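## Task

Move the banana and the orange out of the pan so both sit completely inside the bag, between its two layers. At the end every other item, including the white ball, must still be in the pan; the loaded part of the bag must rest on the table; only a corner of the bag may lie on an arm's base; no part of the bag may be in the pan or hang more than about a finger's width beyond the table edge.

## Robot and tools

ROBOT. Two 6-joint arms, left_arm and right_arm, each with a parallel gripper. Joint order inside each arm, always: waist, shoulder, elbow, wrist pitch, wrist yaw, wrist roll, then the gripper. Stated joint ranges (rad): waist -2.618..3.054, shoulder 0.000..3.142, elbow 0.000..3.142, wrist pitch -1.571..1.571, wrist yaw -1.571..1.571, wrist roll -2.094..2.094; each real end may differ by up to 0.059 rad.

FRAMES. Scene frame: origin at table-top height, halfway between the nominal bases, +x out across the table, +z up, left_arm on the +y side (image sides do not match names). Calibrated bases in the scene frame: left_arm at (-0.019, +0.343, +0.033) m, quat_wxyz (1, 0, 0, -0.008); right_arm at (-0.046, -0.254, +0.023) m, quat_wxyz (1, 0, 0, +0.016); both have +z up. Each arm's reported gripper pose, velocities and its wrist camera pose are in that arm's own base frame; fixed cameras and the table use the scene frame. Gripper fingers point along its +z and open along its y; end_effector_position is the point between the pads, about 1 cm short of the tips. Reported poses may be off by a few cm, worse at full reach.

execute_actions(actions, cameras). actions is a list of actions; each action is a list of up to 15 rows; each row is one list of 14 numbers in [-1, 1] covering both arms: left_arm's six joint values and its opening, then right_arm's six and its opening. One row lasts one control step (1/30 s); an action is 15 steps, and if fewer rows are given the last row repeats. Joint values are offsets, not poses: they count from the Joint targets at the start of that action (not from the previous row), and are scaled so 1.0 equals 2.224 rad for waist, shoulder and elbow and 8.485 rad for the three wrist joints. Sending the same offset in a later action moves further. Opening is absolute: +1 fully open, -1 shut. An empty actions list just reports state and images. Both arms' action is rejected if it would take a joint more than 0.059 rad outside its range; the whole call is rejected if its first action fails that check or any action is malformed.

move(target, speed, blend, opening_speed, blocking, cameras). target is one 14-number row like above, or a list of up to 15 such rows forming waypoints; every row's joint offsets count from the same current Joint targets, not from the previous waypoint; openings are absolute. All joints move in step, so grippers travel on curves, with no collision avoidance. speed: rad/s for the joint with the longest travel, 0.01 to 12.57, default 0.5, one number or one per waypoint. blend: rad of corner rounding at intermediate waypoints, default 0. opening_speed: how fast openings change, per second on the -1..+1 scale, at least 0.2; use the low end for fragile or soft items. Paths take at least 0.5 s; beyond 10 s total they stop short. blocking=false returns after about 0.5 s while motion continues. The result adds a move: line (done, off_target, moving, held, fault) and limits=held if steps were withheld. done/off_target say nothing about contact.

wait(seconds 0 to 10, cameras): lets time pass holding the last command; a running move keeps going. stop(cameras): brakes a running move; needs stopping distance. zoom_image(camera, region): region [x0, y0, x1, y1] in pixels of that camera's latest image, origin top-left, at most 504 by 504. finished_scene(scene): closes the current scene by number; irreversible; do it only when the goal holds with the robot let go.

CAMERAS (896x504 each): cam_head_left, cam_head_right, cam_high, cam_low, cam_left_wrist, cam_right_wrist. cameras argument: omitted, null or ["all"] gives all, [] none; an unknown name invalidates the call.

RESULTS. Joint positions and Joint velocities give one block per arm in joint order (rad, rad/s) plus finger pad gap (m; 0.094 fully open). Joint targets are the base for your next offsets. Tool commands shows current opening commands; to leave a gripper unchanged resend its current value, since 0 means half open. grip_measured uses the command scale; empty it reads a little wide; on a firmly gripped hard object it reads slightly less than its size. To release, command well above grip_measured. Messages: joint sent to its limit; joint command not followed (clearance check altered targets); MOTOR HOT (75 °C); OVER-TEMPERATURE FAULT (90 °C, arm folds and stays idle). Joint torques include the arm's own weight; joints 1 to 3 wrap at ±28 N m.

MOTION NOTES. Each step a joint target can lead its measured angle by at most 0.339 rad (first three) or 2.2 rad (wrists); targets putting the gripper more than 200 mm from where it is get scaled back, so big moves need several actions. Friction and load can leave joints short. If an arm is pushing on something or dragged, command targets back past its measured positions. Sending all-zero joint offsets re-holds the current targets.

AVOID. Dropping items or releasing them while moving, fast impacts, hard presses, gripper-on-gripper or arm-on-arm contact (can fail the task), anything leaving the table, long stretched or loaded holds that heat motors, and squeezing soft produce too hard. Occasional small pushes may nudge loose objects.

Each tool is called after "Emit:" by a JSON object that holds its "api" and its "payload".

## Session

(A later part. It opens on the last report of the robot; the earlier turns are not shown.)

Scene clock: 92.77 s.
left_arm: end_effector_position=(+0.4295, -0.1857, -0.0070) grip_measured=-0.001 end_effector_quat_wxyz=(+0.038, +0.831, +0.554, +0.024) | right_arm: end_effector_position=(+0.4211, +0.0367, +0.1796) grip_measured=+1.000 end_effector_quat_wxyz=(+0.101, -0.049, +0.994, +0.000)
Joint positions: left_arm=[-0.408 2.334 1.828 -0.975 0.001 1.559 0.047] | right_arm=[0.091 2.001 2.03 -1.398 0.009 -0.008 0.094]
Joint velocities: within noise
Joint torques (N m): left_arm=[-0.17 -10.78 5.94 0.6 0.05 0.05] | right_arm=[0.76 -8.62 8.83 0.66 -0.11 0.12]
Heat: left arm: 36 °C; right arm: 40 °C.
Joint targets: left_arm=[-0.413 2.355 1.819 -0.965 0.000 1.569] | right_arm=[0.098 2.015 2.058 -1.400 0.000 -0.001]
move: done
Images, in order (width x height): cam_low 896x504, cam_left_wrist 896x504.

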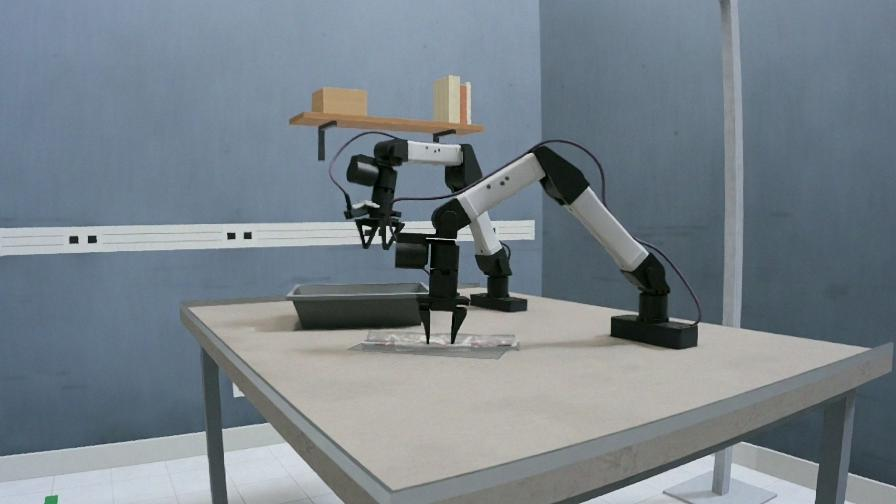

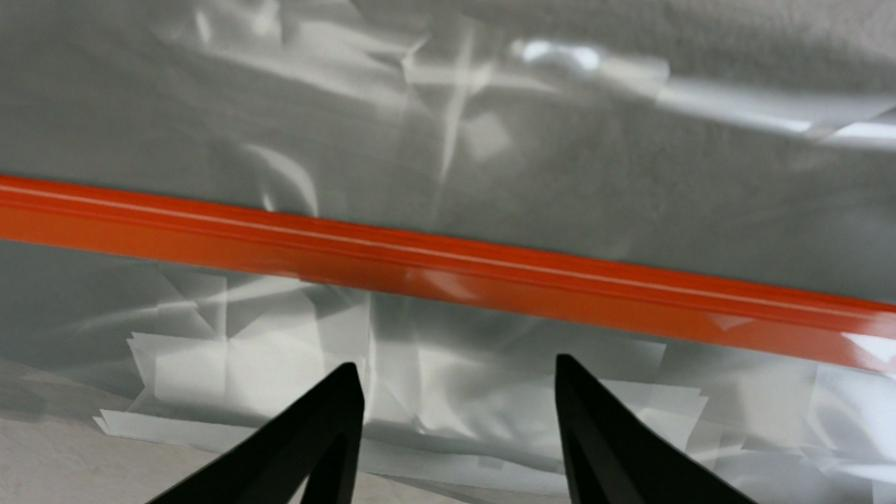

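Emit:
{"api": "move", "payload": {"target": [0,0.0225,0,0.0058,0,0,0,0,0,0,0,0,0,1], "speed": 0.1, "cameras": ["cam_left_wrist"]}}

Emit:
{"api": "move", "payload": {"target": [0,0,0,0,0,0,-1,0,0,0,0,0,0,1], "opening_speed": 0.3, "cameras": ["cam_left_wrist"]}}

Emit:
{"api": "move", "payload": {"target": [0,-0.04,0,-0.01,0,0,-1,0,0,0,0,0,0,1], "speed": 0.15, "cameras": ["cam_left_wrist","cam_low","cam_head_right"]}}

Scene clock: 93.80 s.
left_arm: end_effector_position=(+0.4316, -0.1866, -0.0125) grip_measured=-0.001 end_effector_quat_wxyz=(+0.039, +0.831, +0.554, +0.025) | right_arm: end_effector_position=(+0.4211, +0.0367, +0.1796) grip_measured=+1.000 end_effector_quat_wxyz=(+0.101, -0.049, +0.994, +0.000)
Joint positions: left_arm=[-0.408 2.347 1.828 -0.959 0.001 1.559 0.047] | right_arm=[0.091 2.001 2.03 -1.398 0.009 -0.008 0.094]
Joint velocities: within noise
Joint torques (N m): left_arm=[-0.17 -7.98 5.91 1 0.05 0.05] | right_arm=[0.75 -8.62 8.83 0.65 -0.1 0.12]
Heat: left arm: 36 °C; right arm: 40 °C.
Joint targets: left_arm=[-0.413 2.405 1.819 -0.915 0.000 1.569] | right_arm=[0.098 2.015 2.058 -1.400 0.000 -0.001]
move: off_target (left_arm); left_arm: the shoulder is farthest, 0.058 rad from its target
Images, in order (width x height): cam_left_wrist 896x504.

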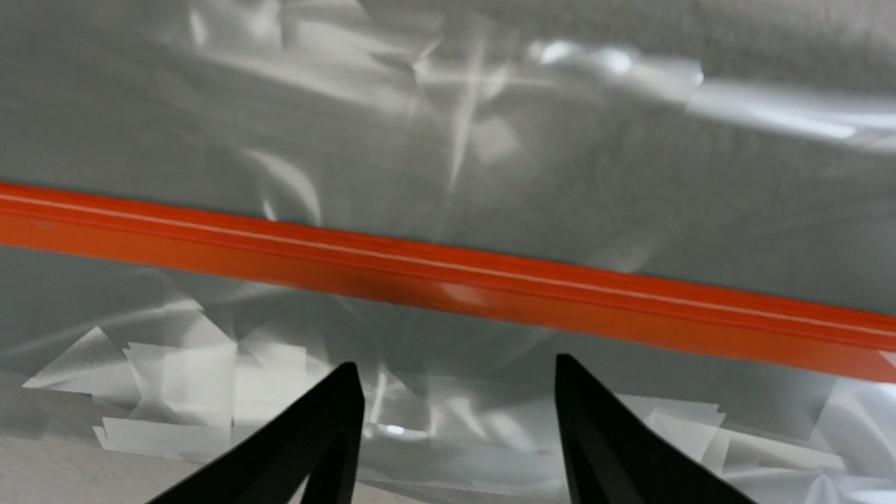

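Scene clock: 97.33 s.
left_arm: end_effector_position=(+0.4275, -0.1849, -0.0140) grip_measured=-0.985 end_effector_quat_wxyz=(+0.031, +0.832, +0.554, +0.019) | right_arm: end_effector_position=(+0.4211, +0.0367, +0.1796) grip_measured=+1.000 end_effector_quat_wxyz=(+0.101, -0.049, +0.994, +0.000)
Joint positions: left_arm=[-0.408 2.35 1.828 -0.976 0.001 1.559 0.001] | right_arm=[0.091 2.001 2.03 -1.398 0.009 -0.008 0.094]
Joint velocities: left_arm=[-0.007 0.007 -0.002 0.051 -0.022 -0.168 0] | right_arm=[within noise]
Joint torques (N m): left_arm=[-0.2 -8.14 5.9 1.15 0.05 0.05] | right_arm=[0.77 -8.62 8.84 0.65 -0.1 0.12]
Heat: left arm: 36 °C; right arm: 40 °C.
Joint targets: left_arm=[-0.413 2.405 1.819 -0.915 0.000 1.569] | right_arm=[0.098 2.015 2.058 -1.400 0.000 -0.001]
move: off_target (left_arm); left_arm: the wrist pitch is farthest, 0.061 rad from its target
Images, in order (width x height): cam_left_wrist 896x504.

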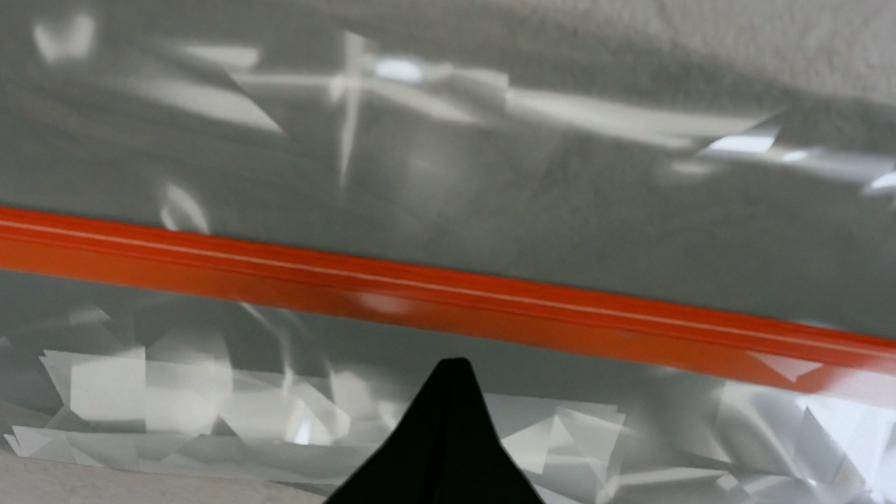

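Scene clock: 98.17 s.
left_arm: end_effector_position=(+0.4269, -0.1846, -0.0131) grip_measured=-0.985 end_effector_quat_wxyz=(+0.030, +0.832, +0.554, +0.019) | right_arm: end_effector_position=(+0.4211, +0.0367, +0.1796) grip_measured=+1.000 end_effector_quat_wxyz=(+0.101, -0.049, +0.994, +0.000)
Joint positions: left_arm=[-0.408 2.348 1.828 -0.98 0.001 1.559 0.001] | right_arm=[0.091 2.001 2.03 -1.398 0.009 -0.008 0.094]
Joint velocities: within noise
Joint torques (N m): left_arm=[-0.18 -14.89 5.9 0.25 0.05 0.06] | right_arm=[0.75 -8.61 8.83 0.65 -0.11 0.12]
Heat: left arm: 36 °C; right arm: 40 °C.
Joint targets: left_arm=[-0.413 2.316 1.819 -1.000 0.000 1.569] | right_arm=[0.098 2.015 2.058 -1.400 0.000 -0.001]
move: done
Images, in order (width x height): cam_head_right 896x504, cam_low 896x504, cam_left_wrist 896x504.

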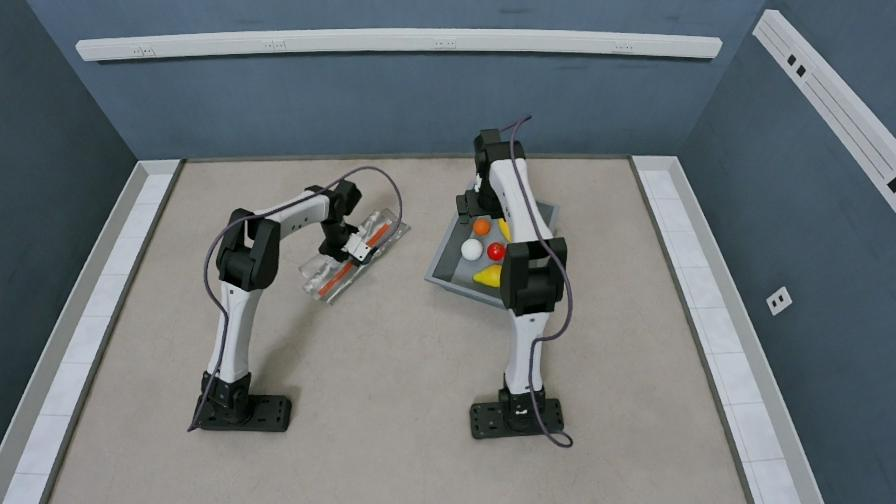

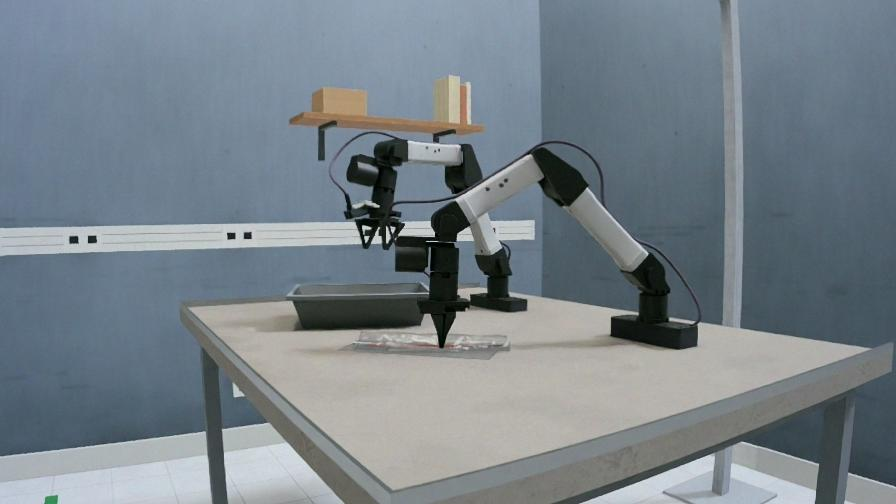

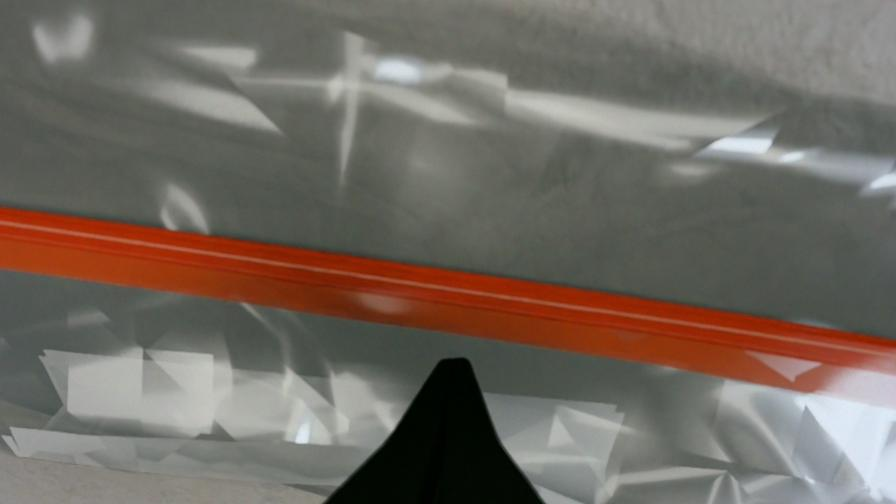

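Emit:
{"api": "move", "payload": {"target": [[0,-0.03,0,0,0,0,-1,0,0,0,0,0,0,1],[0.0508,-0.1646,-0.2747,0.0849,0,-0.1849,0,0,0,0,0,0,0,1]], "speed": [0.3,0.7], "cameras": ["cam_left_wrist","cam_low","cam_head_right"]}}

Scene clock: 102.67 s.
left_arm: end_effector_position=(+0.4442, -0.1405, +0.0154) grip_measured=-0.002 end_effector_quat_wxyz=(+0.253, +0.153, +0.954, -0.038) | right_arm: end_effector_position=(+0.4211, +0.0367, +0.1796) grip_measured=+1.000 end_effector_quat_wxyz=(+0.101, -0.049, +0.994, +0.000)
Joint positions: left_arm=[-0.306 1.983 1.218 -0.288 0.001 0.012 0.047] | right_arm=[0.091 2.001 2.03 -1.398 0.009 -0.008 0.094]
Joint velocities: within noise
Joint torques (N m): left_arm=[0.73 -12.57 6.13 1.61 -0.01 -0.15] | right_arm=[0.76 -8.64 8.84 0.66 -0.1 0.12]
Heat: left arm: 38 °C; right arm: 41 °C.
Joint targets: left_arm=[-0.300 1.950 1.208 -0.280 0.000 0.000] | right_arm=[0.098 2.015 2.058 -1.400 0.000 -0.001]
move: done
Images, in order (width x height): cam_head_right 896x504, cam_low 896x504, cam_left_wrist 896x504.

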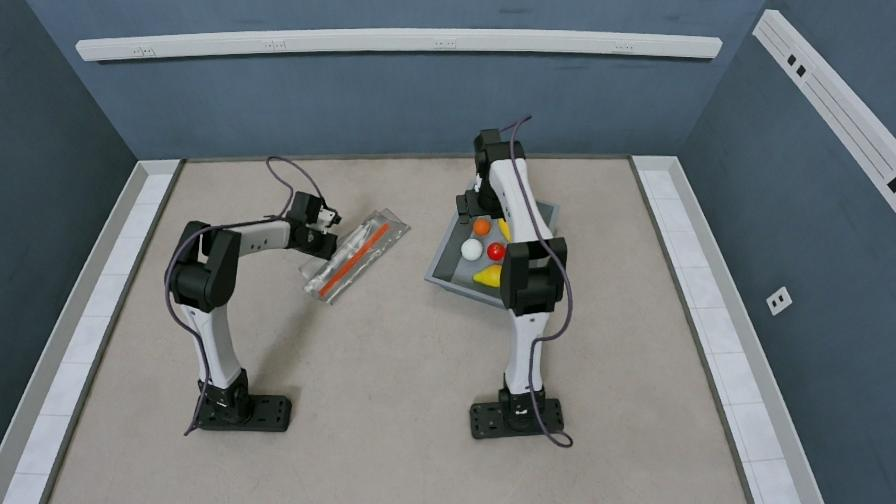

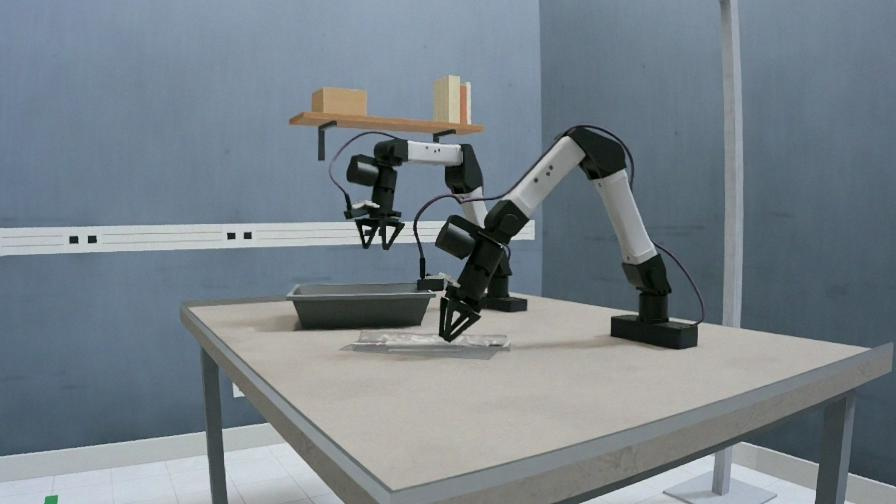

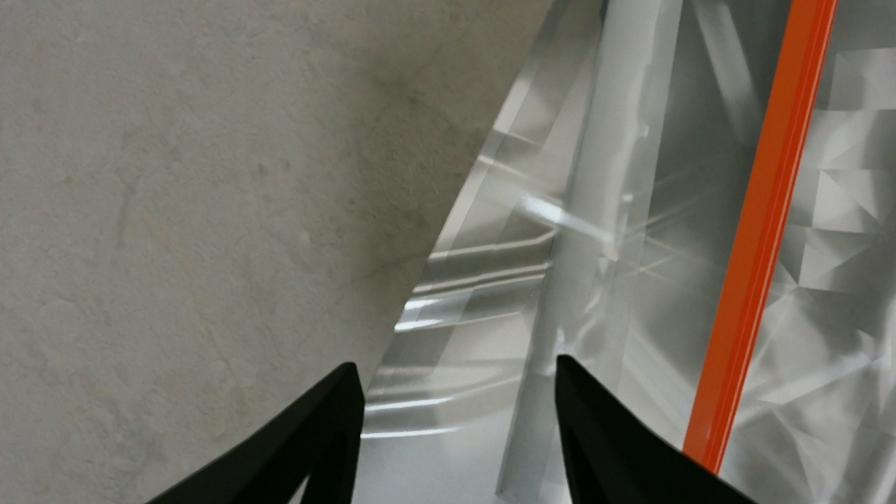

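Emit:
{"api": "move", "payload": {"target": [[0.005,0,0,0,0,0.04,0,0,0,0,0,0,0,1],[0.005,0.063,0,-0.0053,0,0.04,0,0,0,0,0,0,0,1]], "speed": 0.2, "cameras": ["cam_left_wrist"]}}

Emit:
{"api": "move", "payload": {"target": [0,0,0,0,0,0,-1,0,0,0,0,0,0,1], "opening_speed": 0.3, "cameras": ["cam_left_wrist"]}}

Emit:
{"api": "move", "payload": {"target": [0,-0.04,0,-0.005,0,0,-1,0,0,0,0,0,0,1], "speed": 0.15, "cameras": ["cam_left_wrist","cam_low","cam_head_right"]}}

Scene clock: 105.97 s.
left_arm: end_effector_position=(+0.4412, -0.1320, -0.0086) grip_measured=-0.002 end_effector_quat_wxyz=(+0.231, +0.296, +0.927, +0.004) | right_arm: end_effector_position=(+0.4211, +0.0367, +0.1796) grip_measured=+1.000 end_effector_quat_wxyz=(+0.101, -0.049, +0.994, +0.000)
Joint positions: left_arm=[-0.29 2.038 1.218 -0.285 0.001 0.328 0.047] | right_arm=[0.091 2.001 2.03 -1.398 0.009 -0.008 0.094]
Joint velocities: within noise
Joint torques (N m): left_arm=[0.35 -6.17 5.82 0.98 0.02 0.05] | right_arm=[0.75 -8.65 8.85 0.65 -0.1 0.13]
Heat: left arm: 39 °C; right arm: 41 °C.
Joint targets: left_arm=[-0.288 2.090 1.208 -0.325 0.000 0.340] | right_arm=[0.098 2.015 2.058 -1.400 0.000 -0.001]
move: off_target (left_arm); left_arm: the shoulder is farthest, 0.052 rad from its target
Images, in order (width x height): cam_left_wrist 896x504.

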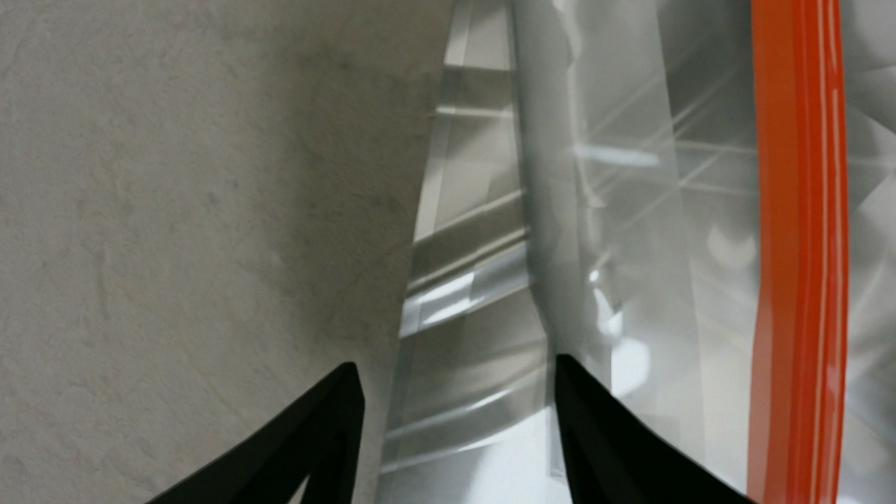

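Scene clock: 109.50 s.
left_arm: end_effector_position=(+0.4394, -0.1338, -0.0138) grip_measured=-0.985 end_effector_quat_wxyz=(+0.226, +0.298, +0.928, -0.003) | right_arm: end_effector_position=(+0.4211, +0.0367, +0.1796) grip_measured=+1.000 end_effector_quat_wxyz=(+0.101, -0.049, +0.994, +0.000)
Joint positions: left_arm=[-0.29 2.05 1.218 -0.283 0.014 0.328 0.001] | right_arm=[0.091 2.001 2.03 -1.398 0.009 -0.008 0.094]
Joint velocities: within noise
Joint torques (N m): left_arm=[0.32 -7.17 5.78 0.94 -0.1 0.06] | right_arm=[0.76 -8.62 8.84 0.65 -0.11 0.12]
Heat: left arm: 38 °C; right arm: 41 °C.
Joint targets: left_arm=[-0.288 2.090 1.208 -0.324 -0.001 0.340] | right_arm=[0.098 2.015 2.058 -1.400 0.000 -0.001]
move: off_target (left_arm); left_arm: the wrist pitch is farthest, 0.042 rad from its target
Images, in order (width x height): cam_left_wrist 896x504.

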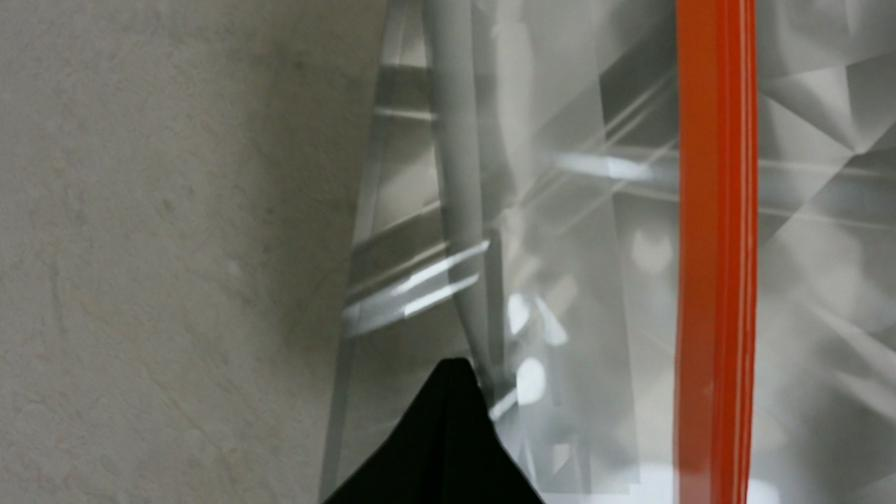

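Scene clock: 110.57 s.
left_arm: end_effector_position=(+0.4277, -0.1303, -0.0130) grip_measured=-0.985 end_effector_quat_wxyz=(+0.203, +0.300, +0.932, -0.003) | right_arm: end_effector_position=(+0.4211, +0.0367, +0.1796) grip_measured=+1.000 end_effector_quat_wxyz=(+0.101, -0.049, +0.994, +0.000)
Joint positions: left_arm=[-0.29 2.033 1.218 -0.348 0.014 0.329 0.001] | right_arm=[0.091 2.001 2.03 -1.398 0.009 -0.008 0.094]
Joint velocities: within noise
Joint torques (N m): left_arm=[0.31 -12.55 5.75 1.08 -0.1 0.06] | right_arm=[0.75 -8.62 8.83 0.66 -0.1 0.12]
Heat: left arm: 39 °C; right arm: 41 °C.
Joint targets: left_arm=[-0.288 2.001 1.208 -0.367 -0.001 0.340] | right_arm=[0.098 2.015 2.058 -1.400 0.000 -0.001]
move: done
Images, in order (width x height): cam_head_right 896x504, cam_low 896x504, cam_left_wrist 896x504.

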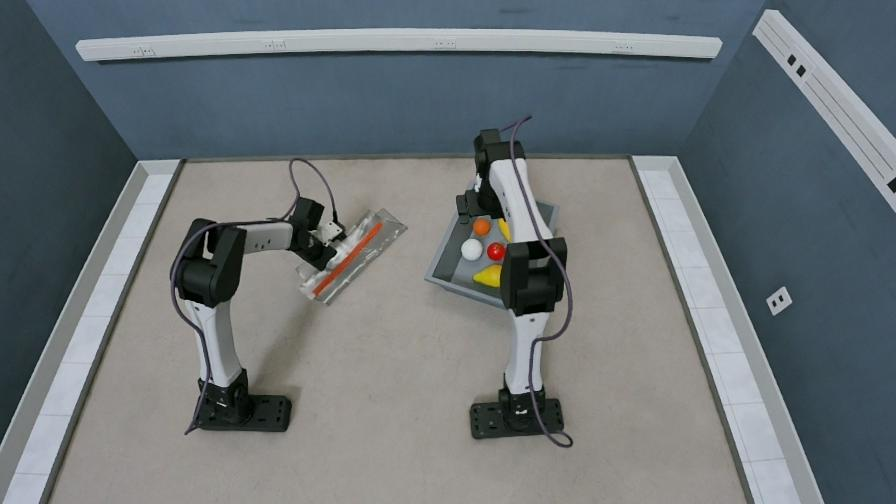

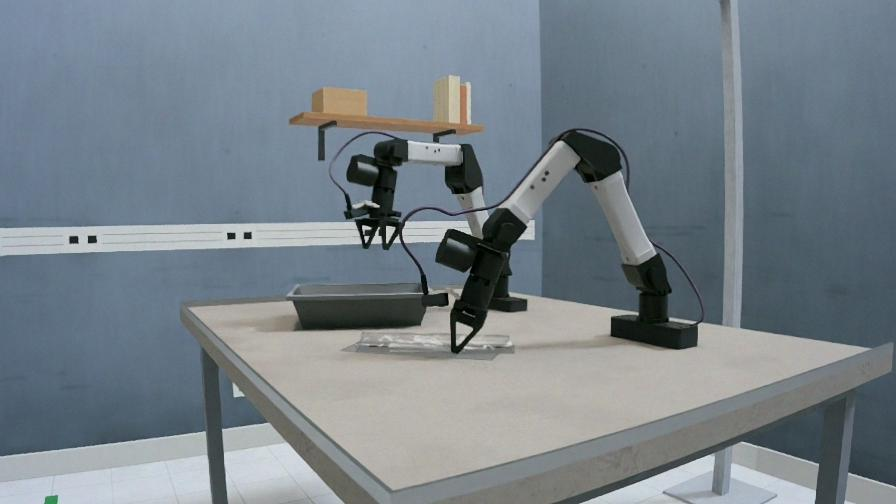

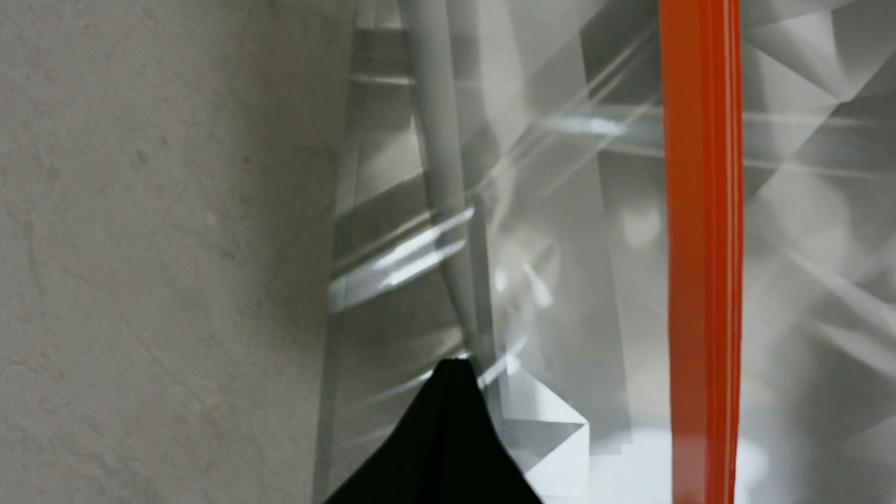

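Emit:
{"api": "move", "payload": {"target": [0,-0.07,0,0.005,0,0,-1,0,0,0,0,0,0,1], "speed": 0.15, "cameras": ["cam_left_wrist","cam_low","cam_head_right"]}}

Emit:
{"api": "zoom_image", "payload": {"camera": "cam_low", "region": [320, 240, 560, 390]}}

Scene clock: 112.20 s.
left_arm: end_effector_position=(+0.4452, -0.1355, +0.0595) grip_measured=-0.985 end_effector_quat_wxyz=(+0.289, +0.293, +0.911, -0.001) | right_arm: end_effector_position=(+0.4211, +0.0367, +0.1796) grip_measured=+1.000 end_effector_quat_wxyz=(+0.101, -0.049, +0.994, +0.000)
Joint positions: left_arm=[-0.29 1.872 1.218 -0.331 0.014 0.329 0.001] | right_arm=[0.091 2.001 2.03 -1.398 0.009 -0.008 0.094]
Joint velocities: within noise
Joint torques (N m): left_arm=[0.36 -11.51 6.54 1.72 -0.11 0.04] | right_arm=[0.76 -8.64 8.84 0.65 -0.11 0.12]
Heat: left arm: 39 °C; right arm: 41 °C.
Joint targets: left_arm=[-0.288 1.845 1.208 -0.324 -0.001 0.340] | right_arm=[0.098 2.015 2.058 -1.400 0.000 -0.001]
move: done
Images, in order (width x height): cam_head_right 896x504, cam_low 896x504, cam_left_wrist 896x504.

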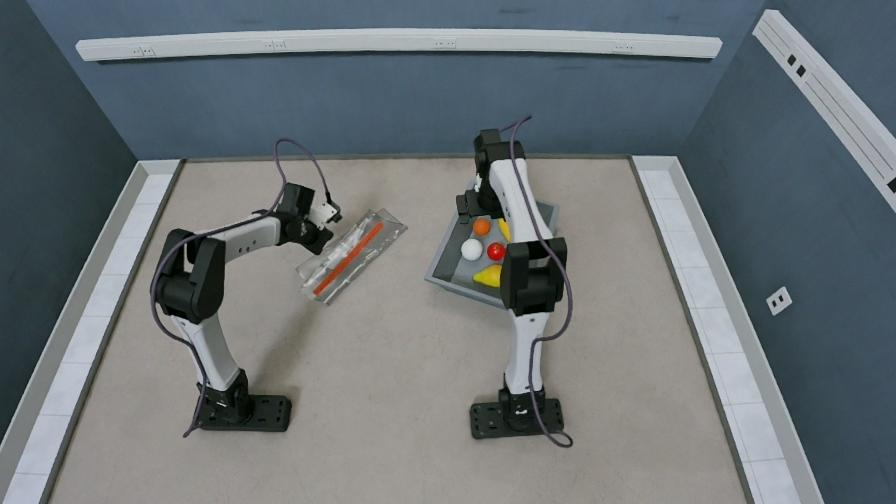

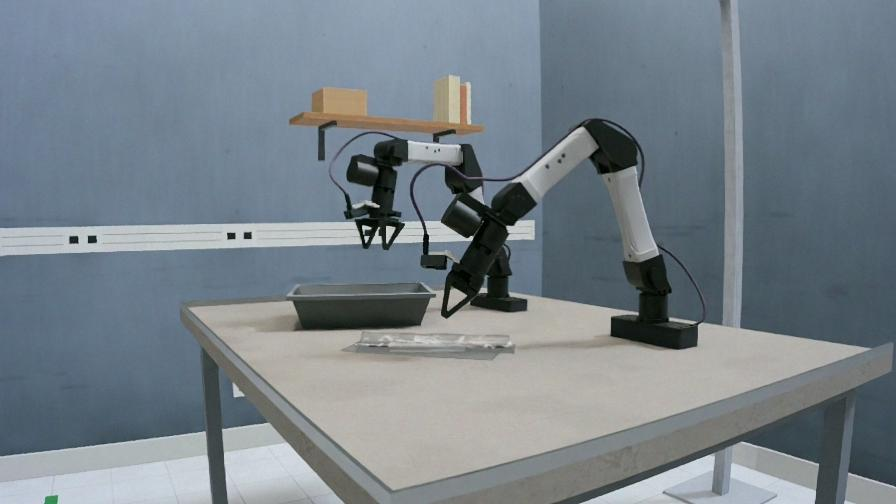

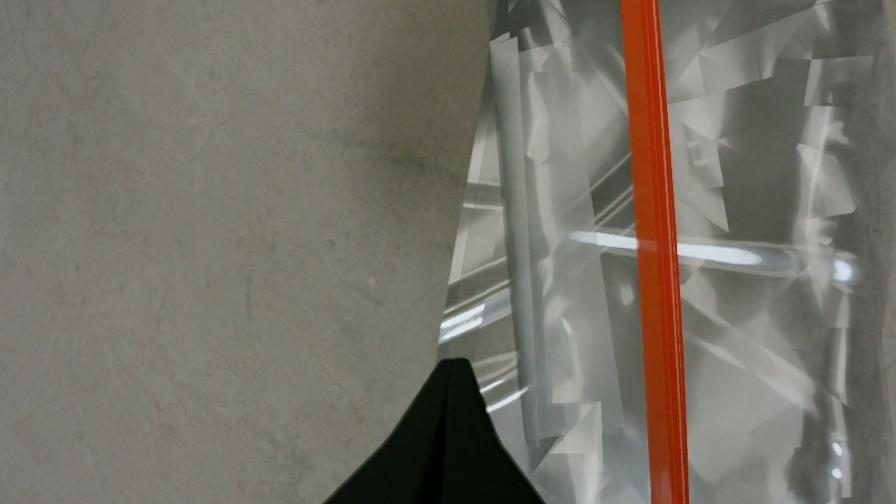

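Scaled by 2.100 from the camera's 896x504 image, which has a finer 1280x720 frame.

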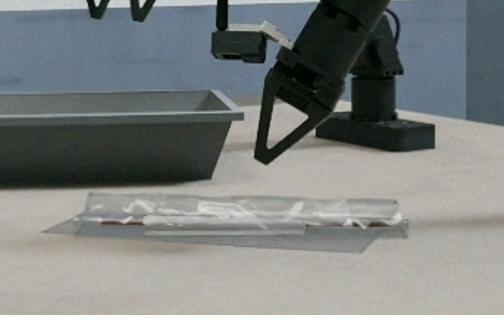

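Emit:
{"api": "move", "payload": {"target": [[-0.012,0.05,0,0,0,0,-0.15,0,0,0,0,0,0,1],[-0.012,0.118,0,-0.002,0,0,-0.15,0,0,0,0,0,0,1]], "speed": [0.3,0.15], "cameras": ["cam_left_wrist"]}}

Emit:
{"api": "move", "payload": {"target": [0,0,0,0,0,0,-1,0,0,0,0,0,0,1], "opening_speed": 0.3, "cameras": ["cam_left_wrist"]}}

Emit:
{"api": "move", "payload": {"target": [0,-0.06,0,0.008,0,0,-1,0,0,0,0,0,0,1], "speed": 0.15, "cameras": ["cam_left_wrist","cam_low"]}}

Scene clock: 114.50 s.
left_arm: end_effector_position=(+0.4296, -0.1402, -0.0111) grip_measured=-0.152 end_effector_quat_wxyz=(+0.213, +0.308, +0.927, -0.005) | right_arm: end_effector_position=(+0.4211, +0.0367, +0.1796) grip_measured=+1.000 end_effector_quat_wxyz=(+0.101, -0.049, +0.994, +0.000)
Joint positions: left_arm=[-0.31 2.034 1.218 -0.325 0.014 0.329 0.04] | right_arm=[0.091 2.001 2.03 -1.398 0.009 -0.008 0.094]
Joint velocities: within noise
Joint torques (N m): left_arm=[-0.17 -4.33 5.89 1.17 -0.11 0.06] | right_arm=[0.76 -8.62 8.83 0.65 -0.1 0.13]
Heat: left arm: 39 °C; right arm: 41 °C.
Joint targets: left_arm=[-0.315 2.107 1.208 -0.342 0.000 0.340] | right_arm=[0.098 2.015 2.058 -1.400 0.000 -0.001]
move: off_target (left_arm); left_arm: the shoulder is farthest, 0.074 rad from its target
Images, in order (width x height): cam_left_wrist 896x504.

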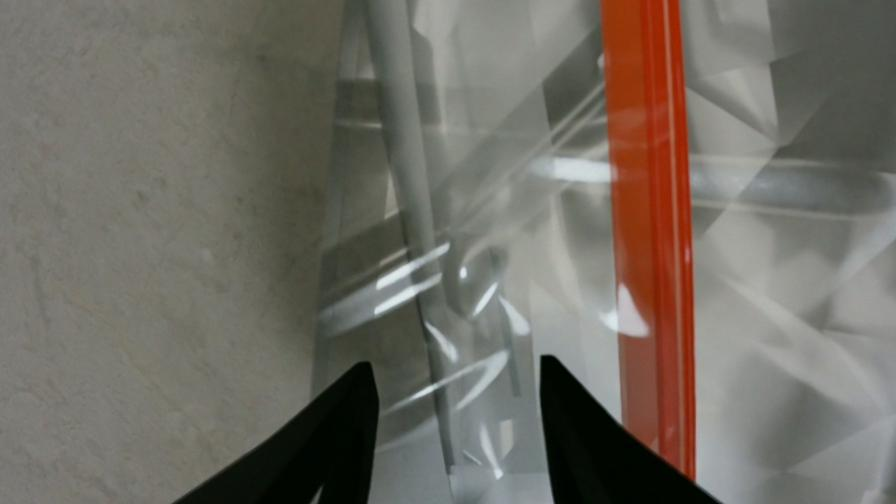

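Scene clock: 117.53 s.
left_arm: end_effector_position=(+0.4349, -0.1457, -0.0133) grip_measured=-0.984 end_effector_quat_wxyz=(+0.224, +0.312, +0.923, -0.004) | right_arm: end_effector_position=(+0.4211, +0.0367, +0.1796) grip_measured=+1.000 end_effector_quat_wxyz=(+0.101, -0.049, +0.994, +0.000)
Joint positions: left_arm=[-0.319 2.049 1.22 -0.289 0.011 0.331 0.001] | right_arm=[0.091 2.001 2.03 -1.398 0.009 -0.008 0.094]
Joint velocities: within noise
Joint torques (N m): left_arm=[0.54 -5.6 5.65 0.82 -0.09 0.03] | right_arm=[0.76 -8.64 8.85 0.65 -0.11 0.12]
Heat: left arm: 38 °C; right arm: 41 °C.
Joint targets: left_arm=[-0.315 2.108 1.208 -0.342 0.000 0.340] | right_arm=[0.098 2.015 2.058 -1.400 0.000 -0.001]
move: off_target (left_arm); left_arm: the shoulder is farthest, 0.058 rad from its target
Images, in order (width x height): cam_left_wrist 896x504.

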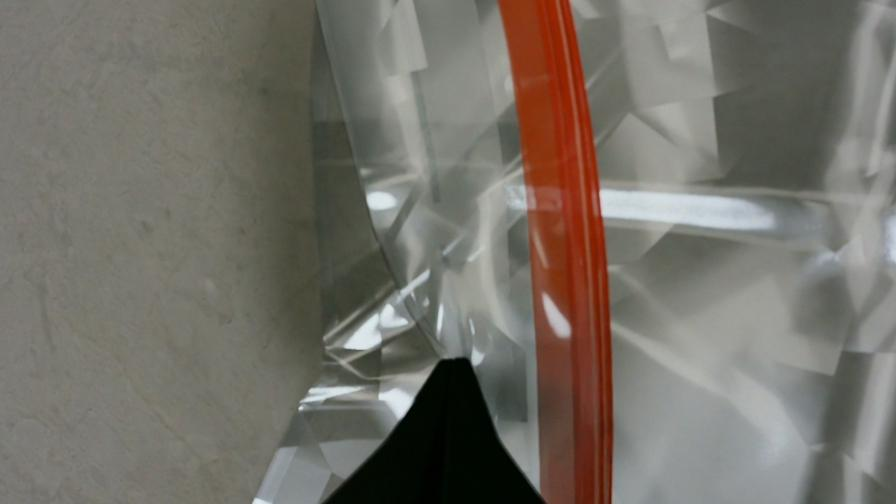

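Scene clock: 118.80 s.
left_arm: end_effector_position=(+0.4419, -0.1480, +0.0082) grip_measured=-0.984 end_effector_quat_wxyz=(+0.251, +0.310, +0.917, -0.004) | right_arm: end_effector_position=(+0.4211, +0.0367, +0.1796) grip_measured=+1.000 end_effector_quat_wxyz=(+0.101, -0.049, +0.994, +0.000)
Joint positions: left_arm=[-0.319 2.002 1.22 -0.28 0.011 0.331 0.001] | right_arm=[0.091 2.001 2.03 -1.398 0.009 -0.008 0.094]
Joint velocities: within noise
Joint torques (N m): left_arm=[0.51 -12.12 5.83 1.58 -0.07 0.02] | right_arm=[0.76 -8.62 8.84 0.65 -0.1 0.12]
Heat: left arm: 38 °C; right arm: 41 °C.
Joint targets: left_arm=[-0.315 1.974 1.208 -0.274 0.000 0.340] | right_arm=[0.098 2.015 2.058 -1.400 0.000 -0.001]
move: done
Images, in order (width x height): cam_low 896x504, cam_left_wrist 896x504.

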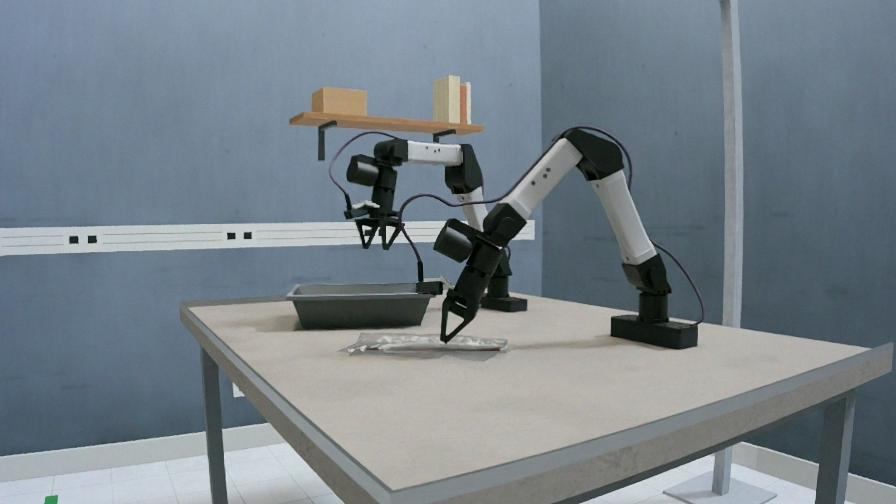

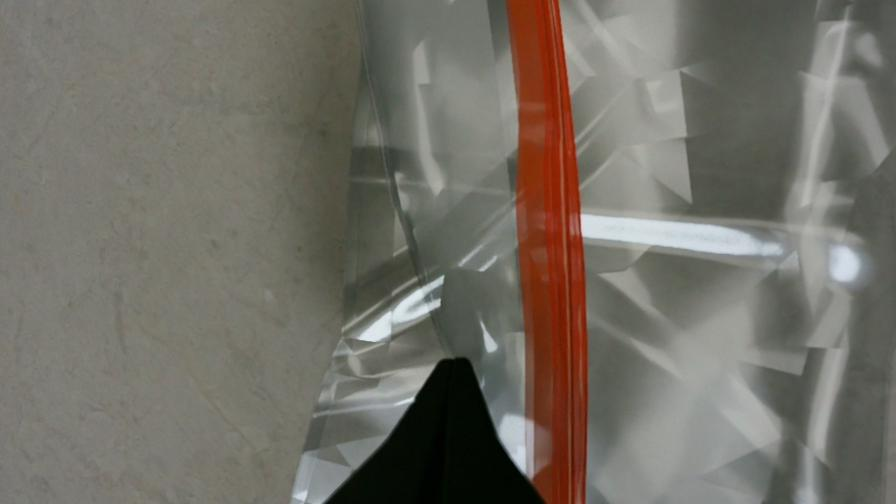

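Emit:
{"api": "move", "payload": {"target": [0,-0.0886,0.0742,-0.0412,0,0,-1,0,0,0,0,0,0,1], "speed": 0.15, "cameras": ["cam_left_wrist","cam_low","cam_head_right"]}}

Emit:
{"api": "zoom_image", "payload": {"camera": "cam_low", "region": [320, 240, 560, 390]}}

Scene clock: 121.97 s.
left_arm: end_effector_position=(+0.4238, -0.1421, +0.1018) grip_measured=-0.984 end_effector_quat_wxyz=(+0.251, +0.310, +0.917, -0.004) | right_arm: end_effector_position=(+0.4211, +0.0367, +0.1796) grip_measured=+1.000 end_effector_quat_wxyz=(+0.101, -0.049, +0.994, +0.000)
Joint positions: left_arm=[-0.319 1.805 1.351 -0.61 0.011 0.331 0.001] | right_arm=[0.091 2.001 2.03 -1.398 0.009 -0.008 0.094]
Joint velocities: within noise
Joint torques (N m): left_arm=[0.5 -11.12 10 1.32 -0.09 0.02] | right_arm=[0.76 -8.64 8.84 0.66 -0.1 0.12]
Heat: left arm: 38 °C; right arm: 41 °C.
Joint targets: left_arm=[-0.315 1.777 1.373 -0.623 0.000 0.340] | right_arm=[0.098 2.015 2.058 -1.400 0.000 -0.001]
move: done
Images, in order (width x height): cam_head_right 896x504, cam_low 896x504, cam_left_wrist 896x504.

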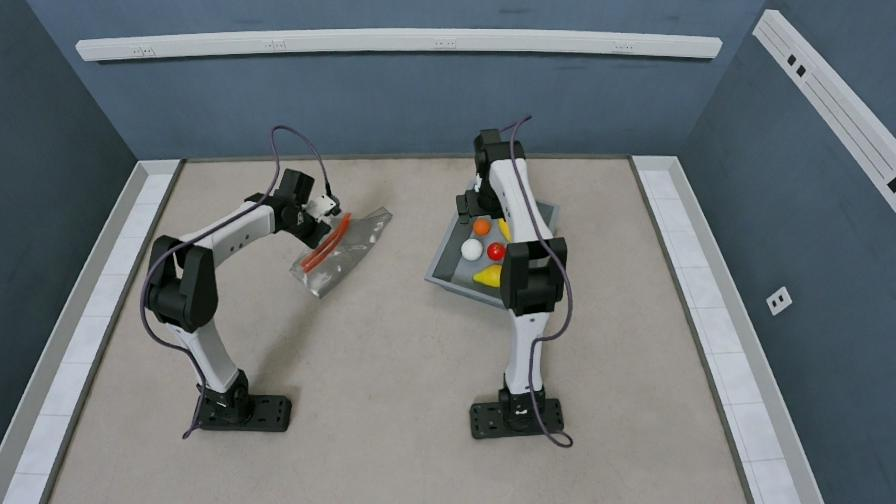

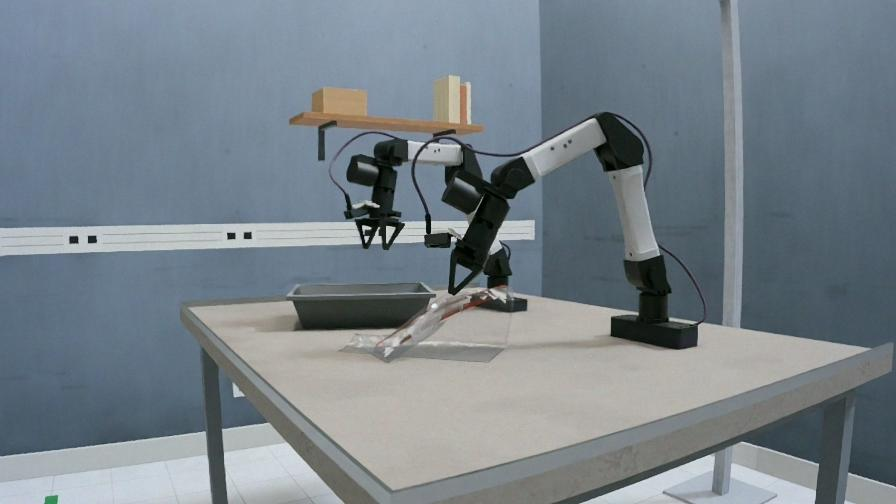

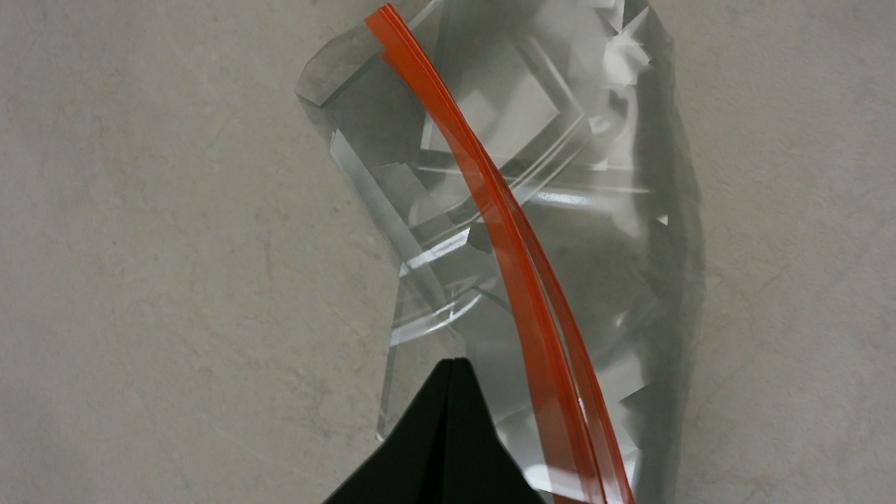

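Scaled by 2.100 from the camera's 896x504 image, which has a finer 1280x720 frame.

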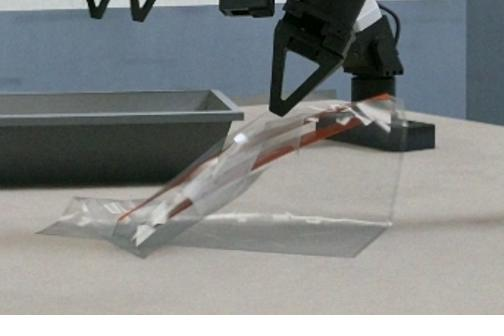

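Emit:
{"api": "zoom_image", "payload": {"camera": "cam_left_wrist", "region": [300, 0, 760, 504]}}

Emit:
{"api": "zoom_image", "payload": {"camera": "cam_head_right", "region": [260, 170, 420, 310]}}

Emit:
{"api": "zoom_image", "payload": {"camera": "cam_high", "region": [330, 230, 530, 390]}}

Scaled by 1.000.

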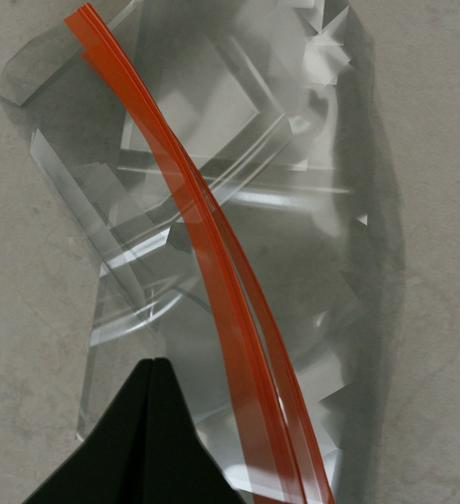

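Scaled by 3.150 from the camera's 896x504 image, which has a finer 1280x720 frame.

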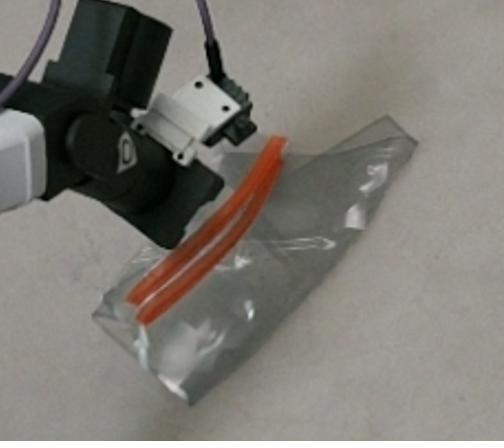

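This scene's latest camera images include none from cam_high. They are from: cam_head_right, cam_low, cam_left_wrist. cam_high's image comes with the result of a call that names it in "cameras".


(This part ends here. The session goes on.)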